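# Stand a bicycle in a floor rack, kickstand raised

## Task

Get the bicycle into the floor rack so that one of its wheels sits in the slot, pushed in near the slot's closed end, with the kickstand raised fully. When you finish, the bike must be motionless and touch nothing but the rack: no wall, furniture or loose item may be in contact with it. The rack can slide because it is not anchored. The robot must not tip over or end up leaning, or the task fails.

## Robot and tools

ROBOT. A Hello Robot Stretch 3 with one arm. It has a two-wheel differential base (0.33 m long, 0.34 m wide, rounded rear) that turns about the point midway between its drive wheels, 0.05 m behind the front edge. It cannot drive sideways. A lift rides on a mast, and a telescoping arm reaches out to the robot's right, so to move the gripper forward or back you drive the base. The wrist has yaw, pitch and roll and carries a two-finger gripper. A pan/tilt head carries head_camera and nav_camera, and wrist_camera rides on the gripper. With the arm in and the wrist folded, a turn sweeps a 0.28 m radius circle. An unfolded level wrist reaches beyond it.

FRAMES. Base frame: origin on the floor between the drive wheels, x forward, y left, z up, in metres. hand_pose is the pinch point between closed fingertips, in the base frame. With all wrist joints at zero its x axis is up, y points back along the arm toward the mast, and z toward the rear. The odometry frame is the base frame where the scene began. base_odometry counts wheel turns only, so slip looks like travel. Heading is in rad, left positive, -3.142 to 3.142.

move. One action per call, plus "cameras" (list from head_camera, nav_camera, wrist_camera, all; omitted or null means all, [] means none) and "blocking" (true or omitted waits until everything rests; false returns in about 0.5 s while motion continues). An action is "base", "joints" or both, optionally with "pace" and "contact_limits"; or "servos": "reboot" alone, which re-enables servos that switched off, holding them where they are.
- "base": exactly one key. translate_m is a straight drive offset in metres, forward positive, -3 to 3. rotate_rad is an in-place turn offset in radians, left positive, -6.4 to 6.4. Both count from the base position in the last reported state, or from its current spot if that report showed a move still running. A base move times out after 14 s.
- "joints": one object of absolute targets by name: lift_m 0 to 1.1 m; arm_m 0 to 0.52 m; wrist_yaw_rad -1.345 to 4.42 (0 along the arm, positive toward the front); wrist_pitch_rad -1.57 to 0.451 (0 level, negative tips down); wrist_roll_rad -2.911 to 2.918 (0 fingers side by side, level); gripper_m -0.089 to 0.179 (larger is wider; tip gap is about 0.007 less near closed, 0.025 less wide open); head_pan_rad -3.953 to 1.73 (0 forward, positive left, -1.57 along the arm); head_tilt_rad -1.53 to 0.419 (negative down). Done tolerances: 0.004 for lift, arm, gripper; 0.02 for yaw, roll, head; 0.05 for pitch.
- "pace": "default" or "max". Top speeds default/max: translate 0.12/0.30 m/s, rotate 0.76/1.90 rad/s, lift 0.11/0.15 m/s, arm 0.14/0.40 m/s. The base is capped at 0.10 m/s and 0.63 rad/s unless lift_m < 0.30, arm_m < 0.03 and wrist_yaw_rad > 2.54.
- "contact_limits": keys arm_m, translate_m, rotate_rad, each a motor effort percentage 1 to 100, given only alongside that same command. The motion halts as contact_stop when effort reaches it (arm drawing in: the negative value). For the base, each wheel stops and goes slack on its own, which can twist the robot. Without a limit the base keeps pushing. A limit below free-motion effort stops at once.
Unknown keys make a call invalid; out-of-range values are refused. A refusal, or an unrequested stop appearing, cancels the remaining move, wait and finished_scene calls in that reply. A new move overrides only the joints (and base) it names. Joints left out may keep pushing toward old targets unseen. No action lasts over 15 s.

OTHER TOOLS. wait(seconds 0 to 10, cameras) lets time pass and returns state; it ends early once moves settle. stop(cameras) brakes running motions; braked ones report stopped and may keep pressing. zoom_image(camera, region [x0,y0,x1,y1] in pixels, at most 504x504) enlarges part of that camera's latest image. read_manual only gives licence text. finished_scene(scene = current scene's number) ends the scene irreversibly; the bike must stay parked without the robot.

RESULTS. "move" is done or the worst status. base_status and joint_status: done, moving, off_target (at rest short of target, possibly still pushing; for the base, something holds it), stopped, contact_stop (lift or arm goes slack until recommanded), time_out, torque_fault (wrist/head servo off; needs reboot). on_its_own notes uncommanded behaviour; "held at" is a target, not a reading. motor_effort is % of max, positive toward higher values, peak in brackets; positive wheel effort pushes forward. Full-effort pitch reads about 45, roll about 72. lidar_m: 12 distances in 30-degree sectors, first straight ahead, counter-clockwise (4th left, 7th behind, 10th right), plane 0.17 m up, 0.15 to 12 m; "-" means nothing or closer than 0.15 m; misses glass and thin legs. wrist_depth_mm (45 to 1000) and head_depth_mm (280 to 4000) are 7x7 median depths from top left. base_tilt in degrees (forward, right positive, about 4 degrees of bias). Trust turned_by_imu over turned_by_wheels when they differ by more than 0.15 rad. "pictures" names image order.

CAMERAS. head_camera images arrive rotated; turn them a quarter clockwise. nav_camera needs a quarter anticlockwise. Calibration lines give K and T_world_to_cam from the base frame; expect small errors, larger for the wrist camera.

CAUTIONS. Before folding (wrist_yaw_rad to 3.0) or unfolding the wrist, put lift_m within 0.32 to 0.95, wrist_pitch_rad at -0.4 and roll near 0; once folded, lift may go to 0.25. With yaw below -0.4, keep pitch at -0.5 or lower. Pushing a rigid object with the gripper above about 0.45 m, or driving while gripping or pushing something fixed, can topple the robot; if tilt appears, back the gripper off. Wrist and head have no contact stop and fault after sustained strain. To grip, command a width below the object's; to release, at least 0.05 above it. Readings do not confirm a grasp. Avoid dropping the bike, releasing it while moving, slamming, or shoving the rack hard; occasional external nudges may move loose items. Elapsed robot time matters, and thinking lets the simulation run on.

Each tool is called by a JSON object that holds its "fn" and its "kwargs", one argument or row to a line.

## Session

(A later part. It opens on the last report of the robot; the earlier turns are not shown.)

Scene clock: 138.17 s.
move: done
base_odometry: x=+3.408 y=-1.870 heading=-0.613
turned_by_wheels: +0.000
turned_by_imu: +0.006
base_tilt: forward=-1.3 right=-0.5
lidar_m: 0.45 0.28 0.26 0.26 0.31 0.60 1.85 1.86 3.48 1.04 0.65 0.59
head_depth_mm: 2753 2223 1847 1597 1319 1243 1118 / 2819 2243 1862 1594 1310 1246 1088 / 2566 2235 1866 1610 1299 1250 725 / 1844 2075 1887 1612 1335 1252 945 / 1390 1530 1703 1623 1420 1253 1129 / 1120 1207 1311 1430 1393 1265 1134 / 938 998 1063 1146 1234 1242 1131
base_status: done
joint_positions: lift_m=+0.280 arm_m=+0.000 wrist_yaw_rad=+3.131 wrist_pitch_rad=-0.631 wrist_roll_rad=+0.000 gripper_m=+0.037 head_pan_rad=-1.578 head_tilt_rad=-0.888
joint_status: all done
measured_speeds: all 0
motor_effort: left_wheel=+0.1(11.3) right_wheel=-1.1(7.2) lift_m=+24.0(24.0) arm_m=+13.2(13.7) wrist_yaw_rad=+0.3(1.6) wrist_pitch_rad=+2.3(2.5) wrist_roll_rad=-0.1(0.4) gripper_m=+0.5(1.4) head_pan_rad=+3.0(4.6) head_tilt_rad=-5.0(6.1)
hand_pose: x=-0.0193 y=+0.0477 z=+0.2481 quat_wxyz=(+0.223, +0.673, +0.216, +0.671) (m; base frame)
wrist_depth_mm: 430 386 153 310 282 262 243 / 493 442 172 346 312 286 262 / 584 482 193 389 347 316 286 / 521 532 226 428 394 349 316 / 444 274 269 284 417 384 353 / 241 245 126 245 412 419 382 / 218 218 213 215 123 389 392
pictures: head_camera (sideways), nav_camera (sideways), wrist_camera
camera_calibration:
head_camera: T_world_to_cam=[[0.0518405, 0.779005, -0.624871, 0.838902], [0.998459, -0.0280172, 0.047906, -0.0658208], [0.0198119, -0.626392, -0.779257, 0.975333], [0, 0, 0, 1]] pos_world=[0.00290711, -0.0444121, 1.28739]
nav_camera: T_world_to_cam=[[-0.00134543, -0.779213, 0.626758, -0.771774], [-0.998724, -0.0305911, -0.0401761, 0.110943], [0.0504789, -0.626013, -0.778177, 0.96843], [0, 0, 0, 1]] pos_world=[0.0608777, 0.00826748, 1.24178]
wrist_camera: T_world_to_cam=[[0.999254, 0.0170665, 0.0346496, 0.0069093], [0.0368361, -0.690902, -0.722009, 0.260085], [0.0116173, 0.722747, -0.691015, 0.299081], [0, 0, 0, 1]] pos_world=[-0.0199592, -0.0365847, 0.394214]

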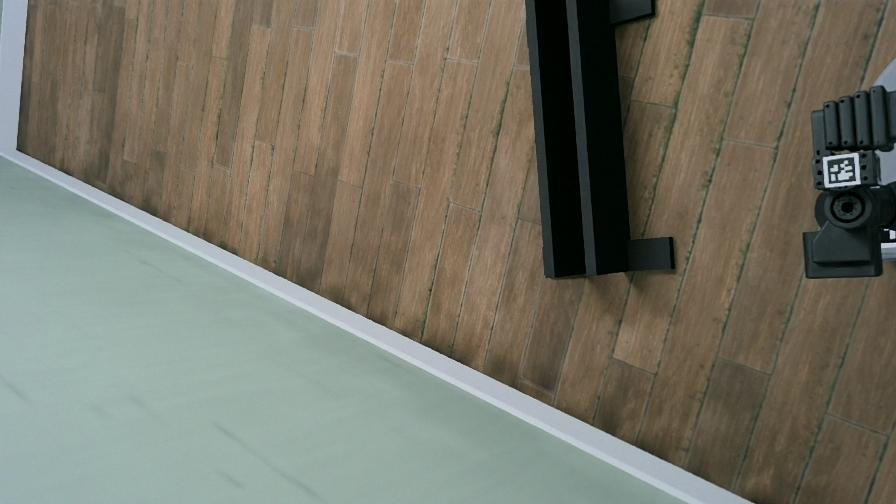

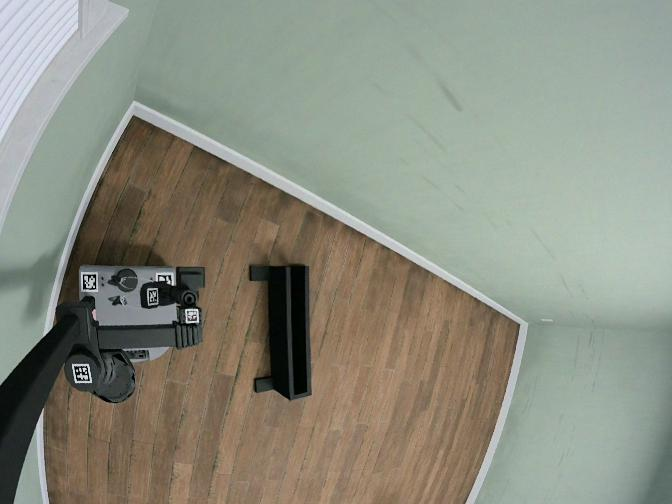

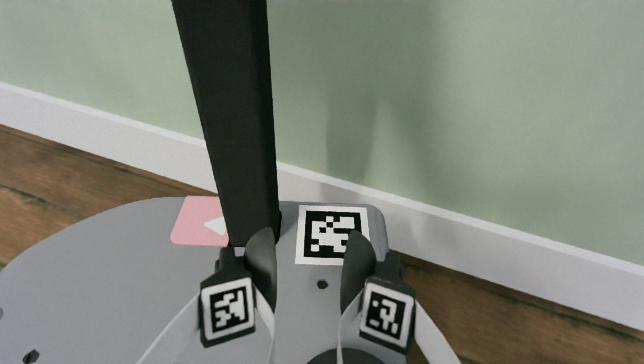

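{"fn": "zoom_image", "kwargs": {
  "camera": "head_camera",
  "region": [450, 0, 750, 300]
}}

{"fn": "move", "kwargs": {
  "base": {"translate_m": -0.16},
  "joints": {"lift_m": 0.45, "wrist_pitch_rad": -0.4, "gripper_m": 0.179},
  "pace": "max",
  "cameras": []
}}

{"fn": "move", "kwargs": {
  "joints": {"wrist_yaw_rad": 0, "arm_m": 0.3},
  "pace": "max",
  "cameras": []
}}

{"fn": "move", "kwargs": {
  "joints": {"wrist_pitch_rad": -1.57, "wrist_roll_rad": -1.6},
  "pace": "max"
}}

Scaled by 1.680 from the camera's 896x504 image, which has a finer 1280x720 frame.

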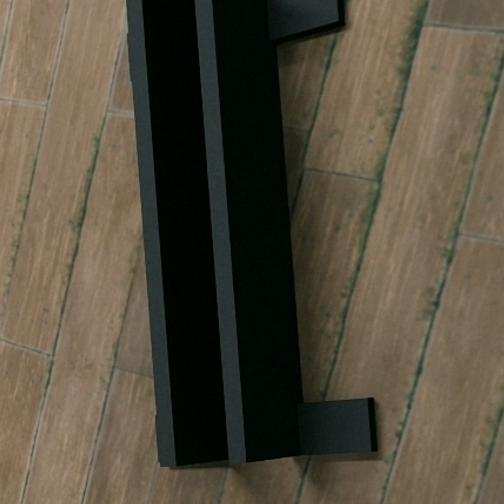

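Scene clock: 168.50 s.
move: done
base_odometry: x=+3.277 y=-1.778 heading=-0.613
turned_by_wheels: +0.000
turned_by_imu: -0.001
base_tilt: forward=-1.4 right=-0.5
lidar_m: 0.55 0.34 0.31 0.31 0.38 0.72 4.00 1.70 3.43 1.30 0.82 0.74
head_depth_mm: 2763 2217 1855 1587 1389 1232 1110 / 2789 2226 1858 1598 1302 1242 535 / 2779 2235 1869 1603 1299 1252 560 / 2352 2234 1885 1609 1332 1255 599 / 1765 1940 1857 1610 1309 1255 1131 / 1418 1522 1653 1596 1419 1256 1130 / 1182 1258 1352 1440 1401 1266 1138
base_status: done
joint_positions: lift_m=+0.450 arm_m=+0.000 wrist_yaw_rad=+3.131 wrist_pitch_rad=-0.419 wrist_roll_rad=+0.000 gripper_m=+0.179 head_pan_rad=-1.578 head_tilt_rad=-0.888
joint_status: all done
measured_speeds: all 0
motor_effort: left_wheel=+0.5(7.9) right_wheel=+0.2(8.9) lift_m=+34.7(41.0) arm_m=+16.4(16.7) wrist_yaw_rad=-0.2(1.5) wrist_pitch_rad=+3.6(5.3) wrist_roll_rad=+0.1(0.5) gripper_m=+0.1(83.3) head_pan_rad=+3.8(4.6) head_tilt_rad=-4.7(5.9)
hand_pose: x=-0.0190 y=+0.0793 z=+0.4623 quat_wxyz=(+0.151, +0.692, +0.144, +0.691) (m; base frame)
wrist_depth_mm: 458 418 143 341 315 292 272 / 512 461 155 366 338 313 289 / 569 513 169 402 362 334 307 / 640 572 184 438 394 358 329 / 686 630 202 483 429 386 354 / 117 675 231 533 473 139 373 / 116 611 265 596 516 119 114
pictures: none
No camera images: "cameras" was empty.

Scene clock: 170.50 s.
move: done
base_odometry: x=+3.277 y=-1.778 heading=-0.613
turned_by_wheels: +0.000
turned_by_imu: +0.000
base_tilt: forward=-1.3 right=-0.5
lidar_m: 0.55 0.34 0.31 0.31 0.38 0.72 4.00 1.70 3.42 1.30 0.82 0.74
head_depth_mm: 2770 2215 1851 1587 1398 1234 1113 / 2787 2223 1859 1602 1248 604 539 / 2772 2249 1870 1601 753 1245 1125 / 2334 2225 1873 1608 1276 1252 1123 / 1767 1942 1877 1615 1316 1255 1130 / 1414 1528 1667 1602 1407 1261 1133 / 1181 1255 1345 1447 1400 1266 1136
base_status: not commanded
joint_positions: lift_m=+0.450 arm_m=+0.300 wrist_yaw_rad=+0.003 wrist_pitch_rad=-0.419 wrist_roll_rad=+0.000 gripper_m=+0.179 head_pan_rad=-1.578 head_tilt_rad=-0.889
joint_status: all done
measured_speeds: all 0
motor_effort: left_wheel=+1.0(1.5) right_wheel=-0.1(0.2) lift_m=+32.8(34.8) arm_m=+14.2(23.9) wrist_yaw_rad=-2.2(4.4) wrist_pitch_rad=+3.6(3.8) wrist_roll_rad=+0.0(0.4) gripper_m=-0.1(0.9) head_pan_rad=+4.2(4.2) head_tilt_rad=-4.8(5.8)
hand_pose: x=-0.0209 y=-0.6693 z=+0.4625 quat_wxyz=(+0.692, +0.148, -0.691, -0.146) (m; base frame)
wrist_depth_mm: 524 656 918 - - - - / 538 686 973 - - - - / 557 702 - - - - - / 575 722 - - - - - / 562 782 840 851 879 892 907 / 117 695 718 719 737 138 772 / 116 606 616 630 642 119 114
pictures: none
No camera images: "cameras" was empty.

Scene clock: 171.73 s.
move: done
base_odometry: x=+3.277 y=-1.778 heading=-0.613
turned_by_wheels: +0.000
turned_by_imu: +0.000
base_tilt: forward=-1.3 right=-0.5
lidar_m: 0.55 0.34 0.31 0.31 0.38 0.72 3.99 1.70 3.42 1.31 0.82 0.74
head_depth_mm: 2766 2231 1851 1590 1393 1240 1118 / 2770 2230 1868 1594 1247 603 541 / 2794 2222 1868 1599 753 1245 1122 / 2327 2235 1871 1613 837 1235 1128 / 1764 1935 1863 1612 1308 1252 1129 / 1411 1527 1655 1592 1415 1263 1135 / 1180 1258 1348 1445 1403 1262 1138
base_status: not commanded
joint_positions: lift_m=+0.450 arm_m=+0.300 wrist_yaw_rad=+0.001 wrist_pitch_rad=-1.546 wrist_roll_rad=-1.594 gripper_m=+0.179 head_pan_rad=-1.578 head_tilt_rad=-0.889
joint_status: all done
joint sent to its limit — wrist_pitch_rad, lower limit.
measured_speeds: all 0
motor_effort: left_wheel=+0.8(1.5) right_wheel=-0.1(0.2) lift_m=+31.7(33.6) arm_m=+9.6(14.8) wrist_yaw_rad=-0.8(3.3) wrist_pitch_rad=-1.8(3.2) wrist_roll_rad=-2.1(2.8) gripper_m=-0.3(1.5) head_pan_rad=+4.1(4.5) head_tilt_rad=-5.1(5.2)
hand_pose: x=-0.0214 y=-0.4273 z=+0.3320 quat_wxyz=(+0.716, +0.699, +0.009, +0.008) (m; base frame)
wrist_depth_mm: 453 451 461 463 459 378 354 / 462 463 464 472 472 391 355 / 340 469 477 480 483 388 486 / 343 483 489 486 491 382 500 / 332 490 498 501 504 374 507 / 117 500 512 510 512 136 519 / 116 513 517 520 520 119 113
pictures: head_camera (sideways), nav_camera (sideways), wrist_camera
camera_calibration:
head_camera: T_world_to_cam=[[0.0517082, 0.779338, -0.624466, 0.838375], [0.998463, -0.0278696, 0.0478951, -0.0658066], [0.0199228, -0.625983, -0.779582, 0.975755], [0, 0, 0, 1]] pos_world=[0.00291483, -0.0444051, 1.28737]
nav_camera: T_world_to_cam=[[-0.00121306, -0.779538, 0.626353, -0.771247], [-0.998719, -0.0307427, -0.0401956, 0.110968], [0.0505898, -0.625599, -0.778502, 0.968852], [0, 0, 0, 1]] pos_world=[0.0608764, 0.00830817, 1.24179]
wrist_camera: T_world_to_cam=[[0.0676099, -0.997469, 0.0220083, -0.435017], [-0.989027, -0.0641008, 0.133106, -0.0454361], [-0.131359, -0.0307661, -0.990857, 0.474894], [0, 0, 0, 1]] pos_world=[0.0468554, -0.422218, 0.486174]

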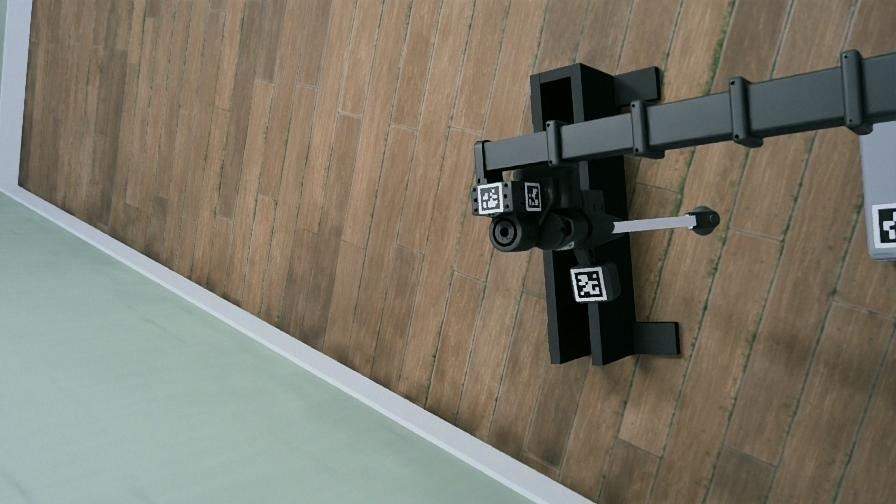

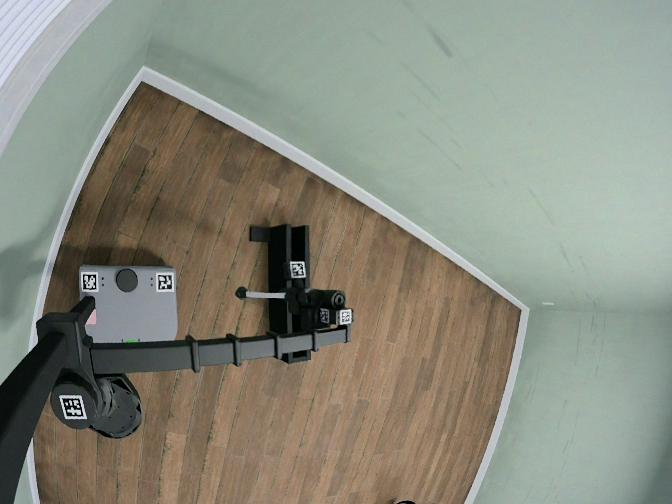

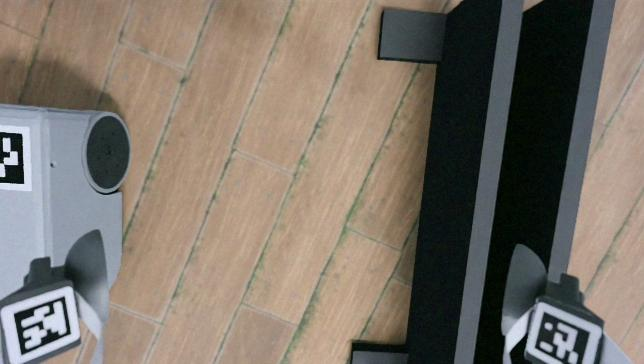

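{"fn": "move", "kwargs": {
  "joints": {"arm_m": 0.514, "wrist_roll_rad": -1.61},
  "pace": "max"
}}

{"fn": "move", "kwargs": {
  "joints": {"lift_m": 0.36},
  "pace": "max"
}}

Scene clock: 180.73 s.
move: done
base_odometry: x=+3.277 y=-1.778 heading=-0.613
turned_by_wheels: +0.000
turned_by_imu: +0.000
base_tilt: forward=-1.4 right=-0.4
lidar_m: 0.55 0.34 0.31 0.31 0.38 0.72 4.00 1.69 3.41 1.30 0.82 0.74
head_depth_mm: 2765 2213 1855 1584 1387 1239 1116 / 2761 2237 1860 1598 1254 602 540 / 2807 2230 1867 879 1289 1226 1119 / 2337 2230 1877 967 1333 1256 1124 / 1767 1932 1861 1619 1307 1249 1125 / 1419 1531 1646 1587 1411 1259 1133 / 1178 1256 1347 1445 1401 1262 1134
base_status: not commanded
joint_positions: lift_m=+0.450 arm_m=+0.514 wrist_yaw_rad=+0.000 wrist_pitch_rad=-1.549 wrist_roll_rad=-1.606 gripper_m=+0.179 head_pan_rad=-1.578 head_tilt_rad=-0.889
joint_status: all done
measured_speeds: all 0
motor_effort: left_wheel=+0.8(1.6) right_wheel=+0.1(0.3) lift_m=+28.8(30.5) arm_m=+15.1(21.3) wrist_yaw_rad=+0.7(2.0) wrist_pitch_rad=-1.2(1.7) wrist_roll_rad=-1.5(3.5) gripper_m=+0.6(1.1) head_pan_rad=+4.1(4.6) head_tilt_rad=-5.0(5.8)
hand_pose: x=-0.0214 y=-0.6406 z=+0.3320 quat_wxyz=(+0.714, +0.699, +0.013, +0.012) (m; base frame)
wrist_depth_mm: 453 457 453 455 447 468 468 / 463 465 464 380 473 477 473 / 473 479 476 337 479 483 484 / 484 480 487 330 491 495 499 / 490 492 496 339 506 500 504 / 117 502 505 377 516 138 517 / 116 518 511 356 526 119 113
pictures: head_camera (sideways), nav_camera (sideways), wrist_camera
camera_calibration:
head_camera: T_world_to_cam=[[0.0517082, 0.77937, -0.624426, 0.838323], [0.998463, -0.0278719, 0.047894, -0.0658052], [0.0199233, -0.625943, -0.779614, 0.975797], [0, 0, 0, 1]] pos_world=[0.00291484, -0.0444044, 1.28737]
nav_camera: T_world_to_cam=[[-0.00121309, -0.779571, 0.626313, -0.771195], [-0.998719, -0.0307409, -0.0401975, 0.110971], [0.0505902, -0.62556, -0.778534, 0.968894], [0, 0, 0, 1]] pos_world=[0.0608765, 0.00831126, 1.24179]
wrist_camera: T_world_to_cam=[[0.0777006, -0.996793, 0.0191227, -0.646135], [-0.988291, -0.0744831, 0.133165, -0.065742], [-0.131314, -0.0292458, -0.990909, 0.46938], [0, 0, 0, 1]] pos_world=[0.0468689, -0.635232, 0.486223]

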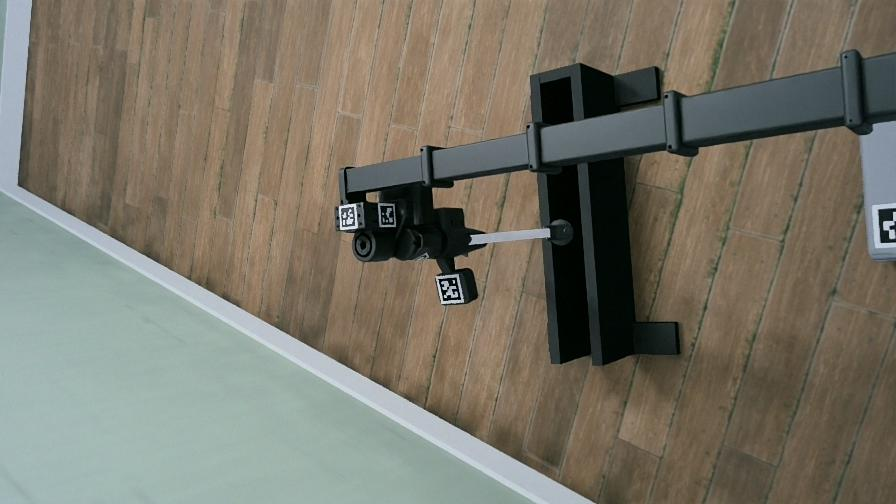

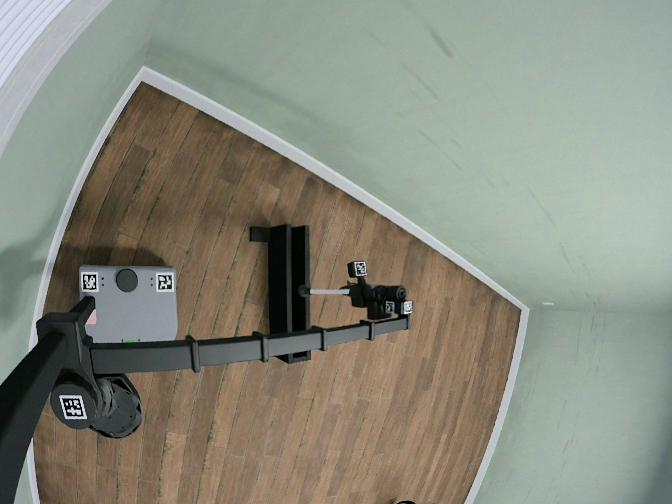

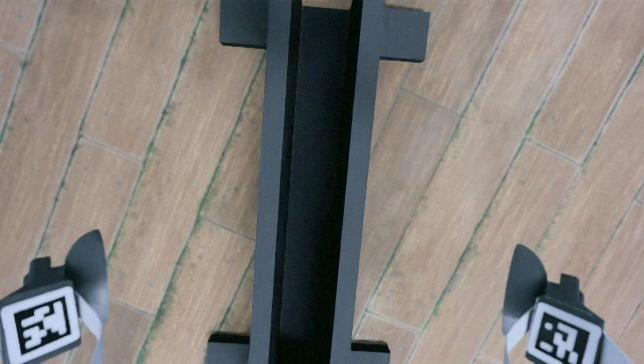

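Scene clock: 182.13 s.
move: done
base_odometry: x=+3.277 y=-1.778 heading=-0.613
turned_by_wheels: +0.000
turned_by_imu: +0.000
base_tilt: forward=-1.4 right=-0.5
lidar_m: 0.55 0.34 0.31 0.31 0.38 0.72 4.01 1.70 3.42 1.31 0.82 0.74
head_depth_mm: 2763 2214 1843 1586 1389 1240 1115 / 2759 2230 1867 1596 1271 1181 621 / 2787 2232 1871 955 1233 1227 1122 / 2336 2229 1870 1020 1287 1251 1119 / 1768 1938 1856 1609 1310 1254 1129 / 1411 1529 1653 1595 1421 1259 1136 / 1182 1264 1340 1444 1398 1265 1137
base_status: not commanded
joint_positions: lift_m=+0.360 arm_m=+0.514 wrist_yaw_rad=+0.000 wrist_pitch_rad=-1.549 wrist_roll_rad=-1.606 gripper_m=+0.179 head_pan_rad=-1.578 head_tilt_rad=-0.889
joint_status: all done
measured_speeds: all 0
motor_effort: left_wheel=+0.7(1.5) right_wheel=-0.1(0.3) lift_m=+18.3(25.3) arm_m=+10.9(14.9) wrist_yaw_rad=-0.2(2.2) wrist_pitch_rad=-1.4(1.4) wrist_roll_rad=-1.5(2.0) gripper_m=+0.0(1.1) head_pan_rad=+3.7(4.3) head_tilt_rad=-4.6(5.5)
hand_pose: x=-0.0214 y=-0.6406 z=+0.2420 quat_wxyz=(+0.714, +0.699, +0.013, +0.012) (m; base frame)
wrist_depth_mm: 370 369 372 - 357 380 380 / 378 376 380 - 383 387 390 / 386 386 385 338 391 396 397 / 391 394 395 304 402 405 409 / 400 403 401 277 409 409 415 / 117 411 412 259 416 138 423 / 116 423 423 257 427 119 113
pictures: head_camera (sideways), nav_camera (sideways), wrist_camera
camera_calibration:
head_camera: T_world_to_cam=[[0.0517084, 0.77937, -0.624426, 0.838323], [0.998463, -0.0278721, 0.047894, -0.0658052], [0.0199231, -0.625943, -0.779614, 0.975797], [0, 0, 0, 1]] pos_world=[0.00291483, -0.0444044, 1.28737]
nav_camera: T_world_to_cam=[[-0.00121328, -0.77957, 0.626313, -0.771195], [-0.998719, -0.0307407, -0.0401975, 0.110971], [0.0505901, -0.62556, -0.778534, 0.968894], [0, 0, 0, 1]] pos_world=[0.0608765, 0.00831124, 1.24179]
wrist_camera: T_world_to_cam=[[0.0777008, -0.996793, 0.0191228, -0.644414], [-0.988291, -0.0744833, 0.133165, -0.0537562], [-0.131314, -0.0292459, -0.990909, 0.38019], [0, 0, 0, 1]] pos_world=[0.0468689, -0.635232, 0.396215]

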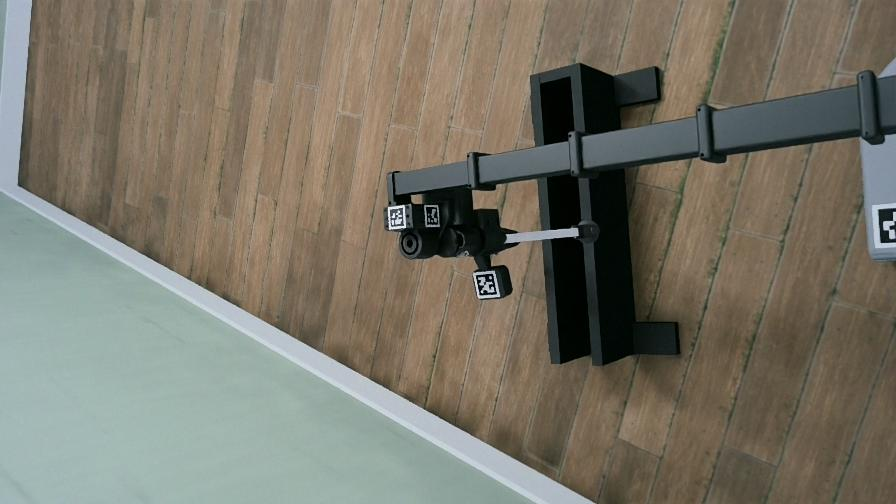

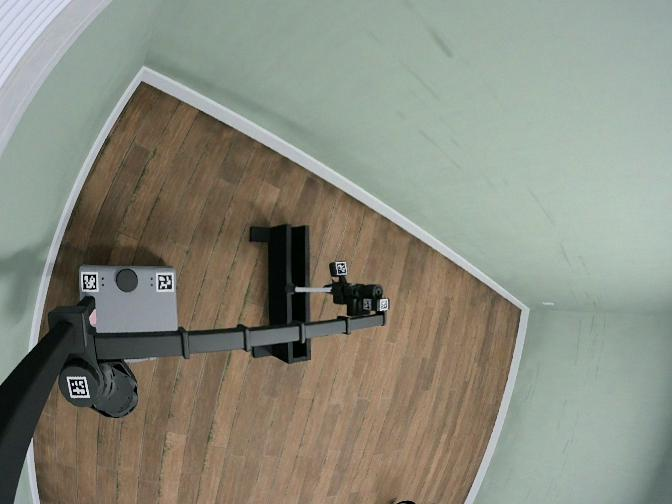

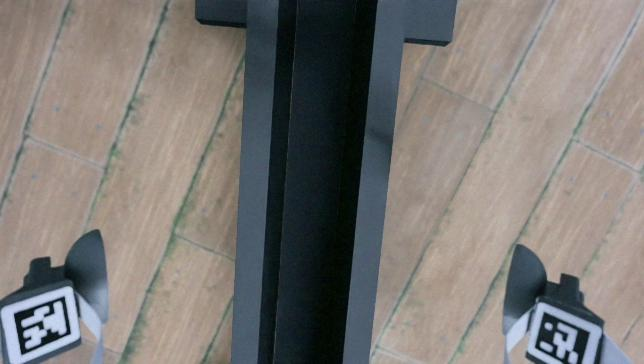

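{"fn": "move", "kwargs": {
  "joints": {"lift_m": 0.25, "wrist_roll_rad": -1.54},
  "cameras": ["wrist_camera"]
}}

{"fn": "move", "kwargs": {
  "joints": {"gripper_m": 0.09}
}}

Scene clock: 191.20 s.
move: done
base_odometry: x=+3.277 y=-1.778 heading=-0.613
turned_by_wheels: +0.000
turned_by_imu: +0.000
base_tilt: forward=-1.3 right=-0.4
lidar_m: 0.55 0.34 0.31 0.31 0.38 0.72 4.03 1.70 3.42 1.30 0.82 0.74
head_depth_mm: 2752 2218 1853 1583 1390 1239 1116 / 2779 2211 1865 1591 1301 1237 739 / 2785 2240 1866 1558 1233 1206 1107 / 2327 2239 1875 1610 1270 1258 1125 / 1762 1946 1854 1617 1310 1257 1129 / 1411 1526 1655 1590 1421 1260 1128 / 1182 1255 1347 1442 1405 1266 1136
base_status: not commanded
joint_positions: lift_m=+0.250 arm_m=+0.514 wrist_yaw_rad=+0.000 wrist_pitch_rad=-1.549 wrist_roll_rad=-1.546 gripper_m=+0.179 head_pan_rad=-1.578 head_tilt_rad=-0.889
joint_status: all done
measured_speeds: all 0
motor_effort: left_wheel=+1.1(1.5) right_wheel=-0.3(0.3) lift_m=+17.9(22.4) arm_m=-5.4(5.4) wrist_yaw_rad=+0.9(1.8) wrist_pitch_rad=-1.2(1.6) wrist_roll_rad=+1.7(2.8) gripper_m=+0.2(1.1) head_pan_rad=+4.0(4.4) head_tilt_rad=-4.5(5.4)
hand_pose: x=-0.0214 y=-0.6406 z=+0.1320 quat_wxyz=(+0.715, +0.700, -0.009, -0.009) (m; base frame)
wrist_depth_mm: 269 268 133 - 123 275 275 / 273 272 135 - 124 281 282 / 279 279 136 - 127 288 288 / 284 284 137 - 130 292 293 / 290 290 138 292 133 297 301 / 117 296 140 284 138 139 307 / 116 303 137 208 139 120 113
pictures: wrist_camera
camera_calibration:
wrist_camera: T_world_to_cam=[[0.0181139, -0.999651, 0.0192309, -0.645433], [-0.991141, -0.0154219, 0.131916, -0.0011825], [-0.131573, -0.0214501, -0.991074, 0.276207], [0, 0, 0, 1]] pos_world=[0.0468607, -0.639301, 0.28631]

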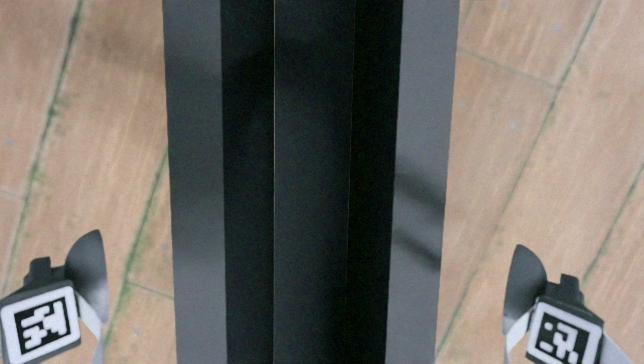

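Scene clock: 192.60 s.
move: done
base_odometry: x=+3.277 y=-1.778 heading=-0.613
turned_by_wheels: +0.000
turned_by_imu: +0.000
base_tilt: forward=-1.4 right=-0.4
lidar_m: 0.55 0.34 0.31 0.31 0.38 0.72 4.00 1.70 3.42 1.31 0.82 0.74
head_depth_mm: 2757 2208 1847 1588 1392 1238 1117 / 2781 2234 1861 1599 1305 1237 740 / 2786 2243 1865 1563 1229 1213 1104 / 2322 2222 1869 1618 1272 1245 1124 / 1769 1926 1861 1611 1305 1255 1126 / 1409 1526 1646 1592 1417 1263 1133 / 1181 1258 1349 1446 1399 1262 1137
base_status: not commanded
joint_positions: lift_m=+0.250 arm_m=+0.514 wrist_yaw_rad=+0.000 wrist_pitch_rad=-1.550 wrist_roll_rad=-1.546 gripper_m=+0.090 head_pan_rad=-1.578 head_tilt_rad=-0.889
joint_status: all done
measured_speeds: all 0
motor_effort: left_wheel=+0.7(1.4) right_wheel=-0.3(0.3) lift_m=+17.0(17.9) arm_m=-9.2(9.2) wrist_yaw_rad=+1.3(1.4) wrist_pitch_rad=-1.2(1.5) wrist_roll_rad=+1.8(2.1) gripper_m=-6.6(82.5) head_pan_rad=+3.7(4.3) head_tilt_rad=-5.0(5.7)
hand_pose: x=-0.0214 y=-0.6404 z=+0.1320 quat_wxyz=(+0.714, +0.700, -0.009, -0.009) (m; base frame)
wrist_depth_mm: 269 268 132 - 123 276 278 / 274 273 134 - 124 281 283 / 279 278 135 - 127 285 289 / 284 286 136 - 130 292 294 / 290 290 138 292 133 299 300 / 296 122 139 286 135 304 308 / 301 117 141 209 137 118 313
pictures: head_camera (sideways), nav_camera (sideways), wrist_camera
camera_calibration:
head_camera: T_world_to_cam=[[0.0517084, 0.77937, -0.624426, 0.838323], [0.998463, -0.0278721, 0.047894, -0.0658052], [0.0199231, -0.625943, -0.779614, 0.975797], [0, 0, 0, 1]] pos_world=[0.00291483, -0.0444044, 1.28737]
nav_camera: T_world_to_cam=[[-0.00121328, -0.779571, 0.626313, -0.771195], [-0.998719, -0.0307407, -0.0401975, 0.110971], [0.0505901, -0.62556, -0.778534, 0.968894], [0, 0, 0, 1]] pos_world=[0.0608765, 0.00831124, 1.24179]
wrist_camera: T_world_to_cam=[[0.0181159, -0.999664, 0.0185169, -0.645164], [-0.991141, -0.0155181, 0.131905, -0.00124115], [-0.131573, -0.0207424, -0.991089, 0.276676], [0, 0, 0, 1]] pos_world=[0.0468606, -0.639228, 0.28632]

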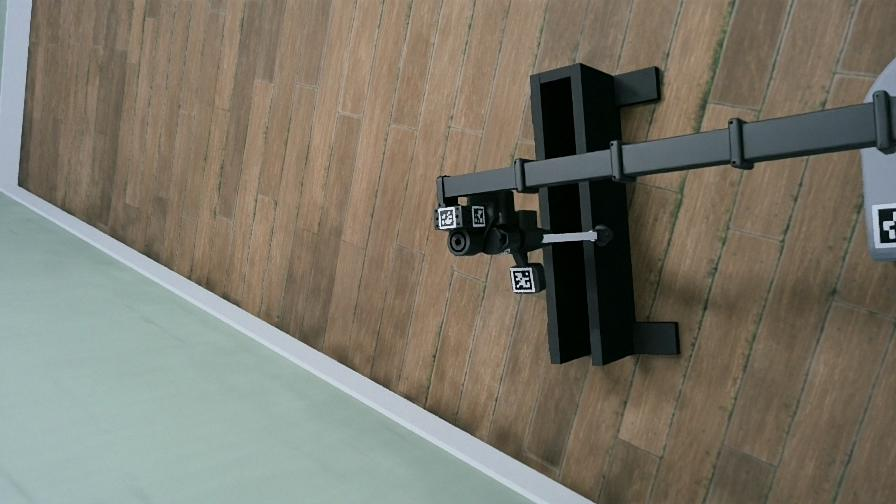

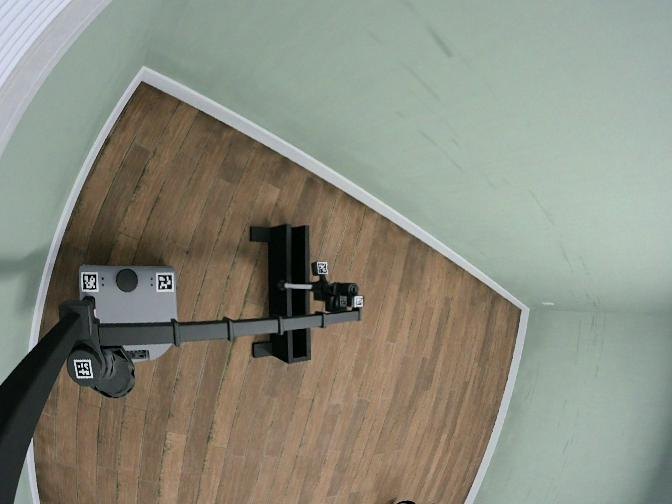

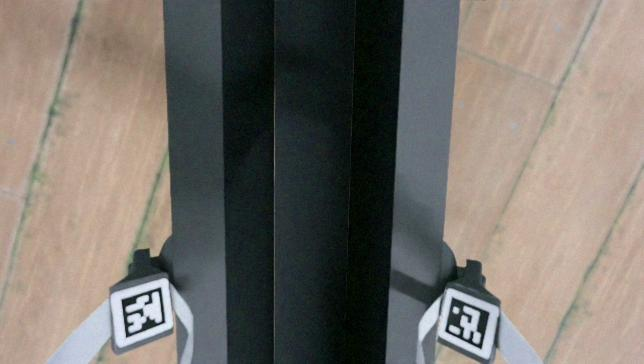

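{"fn": "move", "kwargs": {
  "joints": {"gripper_m": 0.04},
  "cameras": ["wrist_camera"]
}}

{"fn": "move", "kwargs": {
  "joints": {"lift_m": 0.28}
}}

Scene clock: 196.10 s.
move: done
base_odometry: x=+3.277 y=-1.778 heading=-0.613
turned_by_wheels: +0.000
turned_by_imu: +0.000
base_tilt: forward=-1.4 right=-0.5
lidar_m: 0.55 0.34 0.31 0.31 0.38 0.72 4.00 1.70 3.43 1.31 0.82 0.74
head_depth_mm: 2760 2221 1852 1597 1393 1235 1115 / 2772 2214 1853 1602 1306 1243 739 / 2769 2243 1875 1574 1222 1214 1105 / 2327 2228 1884 1609 1274 1249 1129 / 1762 1934 1849 1616 1310 1256 1132 / 1416 1522 1662 1596 1428 1259 1130 / 1175 1262 1349 1445 1400 1264 1138
base_status: not commanded
joint_positions: lift_m=+0.250 arm_m=+0.514 wrist_yaw_rad=+0.000 wrist_pitch_rad=-1.551 wrist_roll_rad=-1.546 gripper_m=+0.041 head_pan_rad=-1.578 head_tilt_rad=-0.889
joint_status: all done
measured_speeds: all 0
motor_effort: left_wheel=+1.1(1.4) right_wheel=-0.2(0.2) lift_m=+16.8(17.6) arm_m=-14.6(16.0) wrist_yaw_rad=-0.5(1.5) wrist_pitch_rad=-1.0(1.2) wrist_roll_rad=+1.8(2.1) gripper_m=-21.1(94.5) head_pan_rad=+4.0(4.3) head_tilt_rad=-4.5(5.6)
hand_pose: x=-0.0214 y=-0.6400 z=+0.1320 quat_wxyz=(+0.714, +0.700, -0.009, -0.009) (m; base frame)
wrist_depth_mm: 268 269 131 - 124 276 277 / 274 273 132 - 125 280 280 / 279 280 135 - 128 288 288 / 286 285 135 - 131 293 294 / 291 291 137 294 133 297 300 / 297 123 138 289 135 303 307 / - 119 140 281 138 119 314
pictures: wrist_camera
camera_calibration:
wrist_camera: T_world_to_cam=[[0.0181166, -0.999689, 0.0171205, -0.644625], [-0.991141, -0.0157031, 0.131883, -0.00135433], [-0.131573, -0.0193581, -0.991117, 0.277599], [0, 0, 0, 1]] pos_world=[0.0468607, -0.639072, 0.286348]

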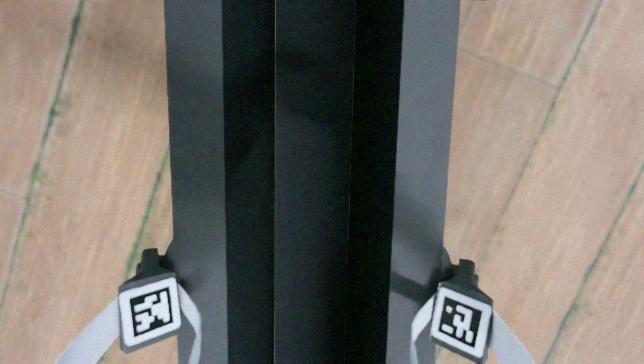

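Scene clock: 197.17 s.
move: done
base_odometry: x=+3.277 y=-1.778 heading=-0.613
turned_by_wheels: +0.000
turned_by_imu: +0.000
base_tilt: forward=-1.3 right=-0.4
lidar_m: 0.55 0.34 0.31 0.31 0.38 0.72 4.00 1.70 0.61 0.58 0.61 0.74
head_depth_mm: 2737 2218 1853 1589 1397 1240 1115 / 2763 2220 1862 1593 1303 1223 702 / 2785 2222 1867 1539 1205 1207 1106 / 2328 2237 1876 1581 1250 1249 1131 / 1772 1929 1856 1619 1261 1254 1133 / 1412 1530 1660 1595 1419 1259 1133 / 1182 1257 1343 1439 1404 1263 1138
base_status: not commanded
joint_positions: lift_m=+0.280 arm_m=+0.514 wrist_yaw_rad=+0.000 wrist_pitch_rad=-1.547 wrist_roll_rad=-1.546 gripper_m=+0.044 head_pan_rad=-1.578 head_tilt_rad=-0.889
joint_status: all done
measured_speeds: all 0
motor_effort: left_wheel=+1.2(1.4) right_wheel=-0.3(0.5) lift_m=+42.4(44.7) arm_m=-14.1(15.4) wrist_yaw_rad=-0.9(1.8) wrist_pitch_rad=-1.7(1.7) wrist_roll_rad=+1.7(2.1) gripper_m=-11.9(21.7) head_pan_rad=+4.1(4.2) head_tilt_rad=-4.7(5.5)
hand_pose: x=-0.0214 y=-0.6409 z=+0.1620 quat_wxyz=(+0.715, +0.699, -0.009, -0.009) (m; base frame)
wrist_depth_mm: 295 294 131 - 125 301 305 / 303 299 132 - 120 308 310 / 308 308 135 - 124 314 314 / 313 314 136 - 129 320 324 / 321 319 137 220 133 328 331 / 323 122 139 289 137 334 339 / 329 119 142 281 142 120 343
pictures: head_camera (sideways), nav_camera (sideways), wrist_camera
camera_calibration:
head_camera: T_world_to_cam=[[0.0517083, 0.77937, -0.624426, 0.838323], [0.998463, -0.027872, 0.047894, -0.0658052], [0.0199232, -0.625943, -0.779614, 0.975797], [0, 0, 0, 1]] pos_world=[0.00291484, -0.0444044, 1.28737]
nav_camera: T_world_to_cam=[[-0.00121318, -0.77957, 0.626313, -0.771195], [-0.998719, -0.0307408, -0.0401975, 0.110971], [0.0505901, -0.62556, -0.778534, 0.968894], [0, 0, 0, 1]] pos_world=[0.0608765, 0.00831125, 1.24179]
wrist_camera: T_world_to_cam=[[0.0181145, -0.999624, 0.0205951, -0.646549], [-0.991141, -0.0152425, 0.131937, -0.00502973], [-0.131573, -0.0228026, -0.991044, 0.305031], [0, 0, 0, 1]] pos_world=[0.0468607, -0.639427, 0.316278]

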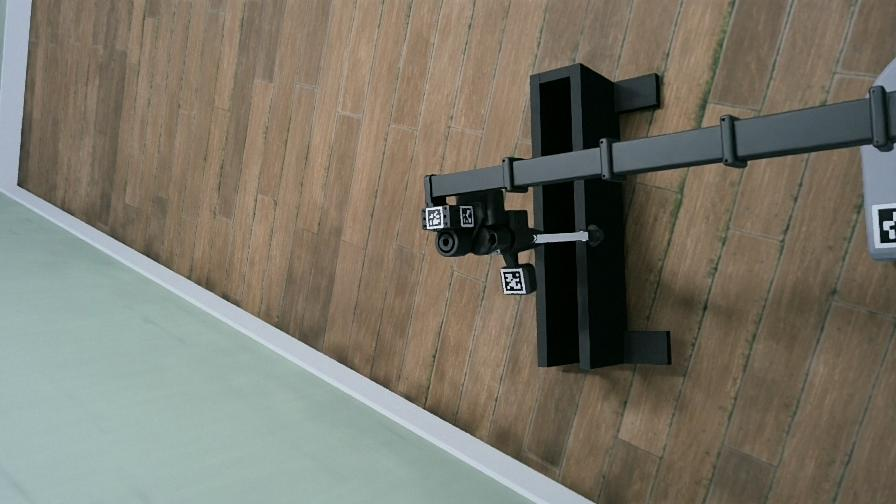

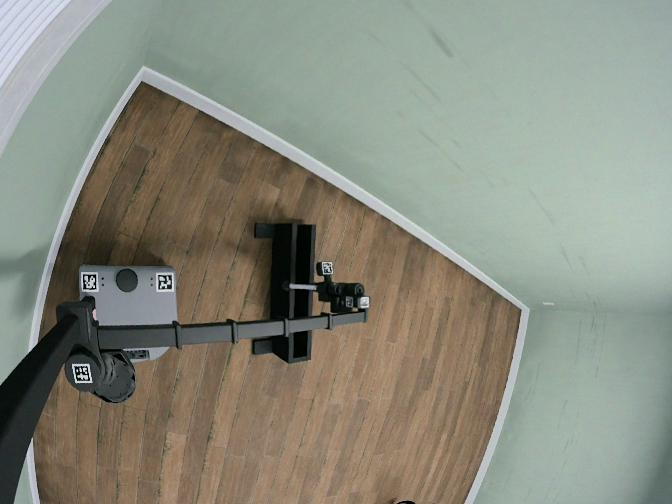

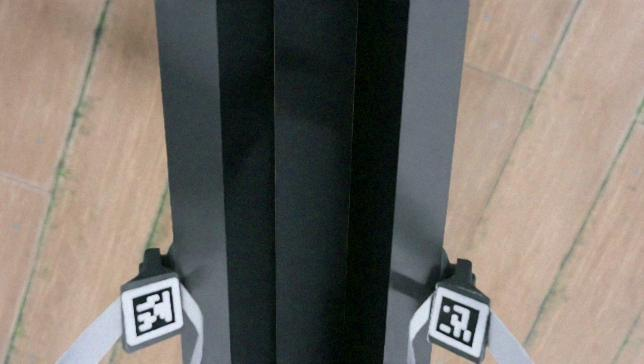

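{"fn": "move", "kwargs": {
  "joints": {"lift_m": 0.295, "wrist_roll_rad": 0.04}
}}

Scene clock: 202.87 s.
move: done
base_odometry: x=+3.277 y=-1.778 heading=-0.613
turned_by_wheels: +0.000
turned_by_imu: +0.000
base_tilt: forward=-1.3 right=-0.4
lidar_m: 0.55 0.34 0.31 0.31 0.38 0.72 4.02 1.70 3.42 0.38 0.82 0.74
head_depth_mm: 2769 2216 1846 1587 1394 1236 1113 / 2791 2227 1855 1594 1400 1224 687 / 2781 2239 1861 1537 1173 1130 1118 / 2337 2235 1883 1318 1358 1222 1125 / 1764 1937 1859 1612 1407 1257 1130 / 1409 1527 1643 1595 1418 1265 1128 / 1177 1261 1342 1441 1399 1265 1135
base_status: not commanded
joint_positions: lift_m=+0.295 arm_m=+0.514 wrist_yaw_rad=-0.003 wrist_pitch_rad=-1.542 wrist_roll_rad=+0.044 gripper_m=+0.044 head_pan_rad=-1.578 head_tilt_rad=-0.889
joint_status: all done
measured_speeds: all 0
motor_effort: left_wheel=+0.7(1.2) right_wheel=-0.4(0.6) lift_m=+41.7(45.7) arm_m=-10.6(12.5) wrist_yaw_rad=+2.1(9.2) wrist_pitch_rad=-2.4(3.4) wrist_roll_rad=-1.3(11.4) gripper_m=-13.2(13.2) head_pan_rad=+4.3(4.3) head_tilt_rad=-5.0(5.8)
hand_pose: x=-0.0216 y=-0.6421 z=+0.1769 quat_wxyz=(+0.495, +0.481, -0.518, -0.505) (m; base frame)
wrist_depth_mm: 311 311 153 - 114 319 319 / 316 315 132 - 118 324 326 / 321 323 134 - 123 330 332 / 328 329 135 - 128 335 337 / 335 335 137 222 133 342 344 / 341 122 138 288 136 350 353 / 345 119 145 281 142 119 358
pictures: head_camera (sideways), nav_camera (sideways), wrist_camera
camera_calibration:
head_camera: T_world_to_cam=[[0.0517084, 0.77937, -0.624426, 0.838323], [0.998463, -0.0278721, 0.047894, -0.0658052], [0.0199231, -0.625943, -0.779614, 0.975797], [0, 0, 0, 1]] pos_world=[0.00291483, -0.0444044, 1.28737]
nav_camera: T_world_to_cam=[[-0.00121328, -0.779571, 0.626313, -0.771195], [-0.998719, -0.0307407, -0.0401975, 0.110971], [0.0505901, -0.62556, -0.778534, 0.968894], [0, 0, 0, 1]] pos_world=[0.0608765, 0.00831124, 1.24179]
wrist_camera: T_world_to_cam=[[-0.999995, 0.00304505, -0.00115687, -0.0223544], [0.00290925, 0.994645, 0.103306, 0.66776], [0.00146525, 0.103302, -0.994649, 0.404237], [0, 0, 0, 1]] pos_world=[-0.0248893, -0.705874, 0.333065]

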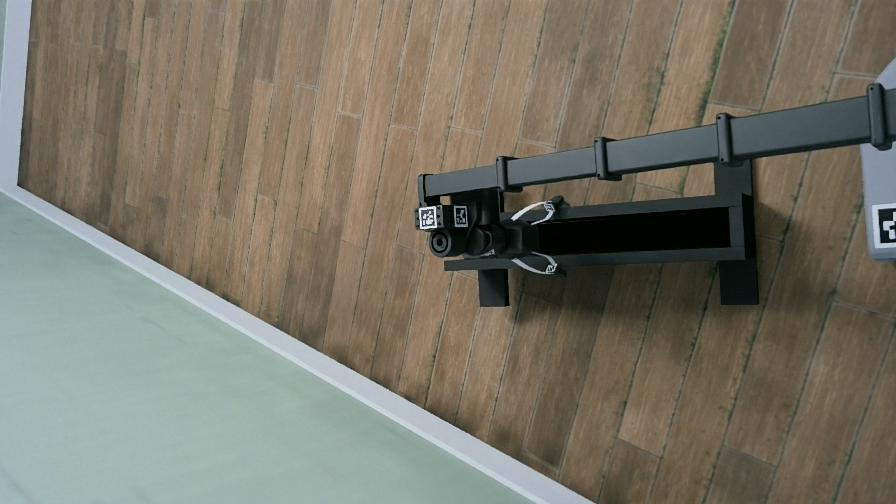

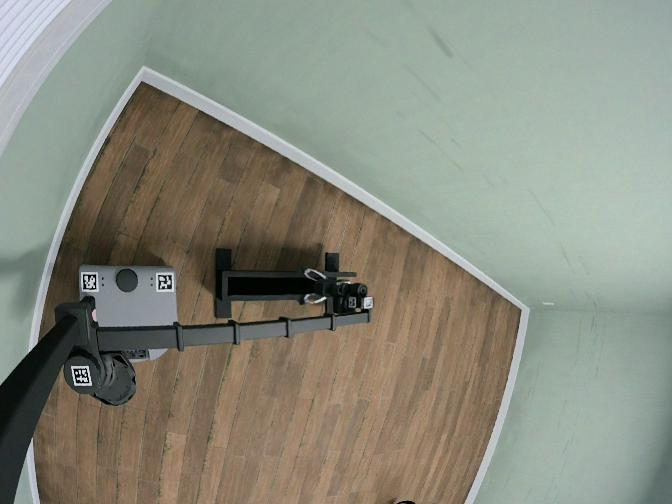

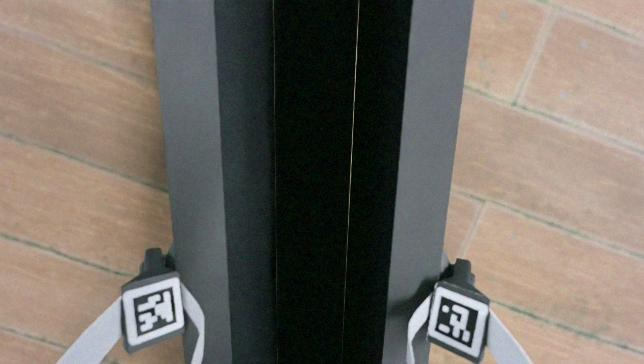

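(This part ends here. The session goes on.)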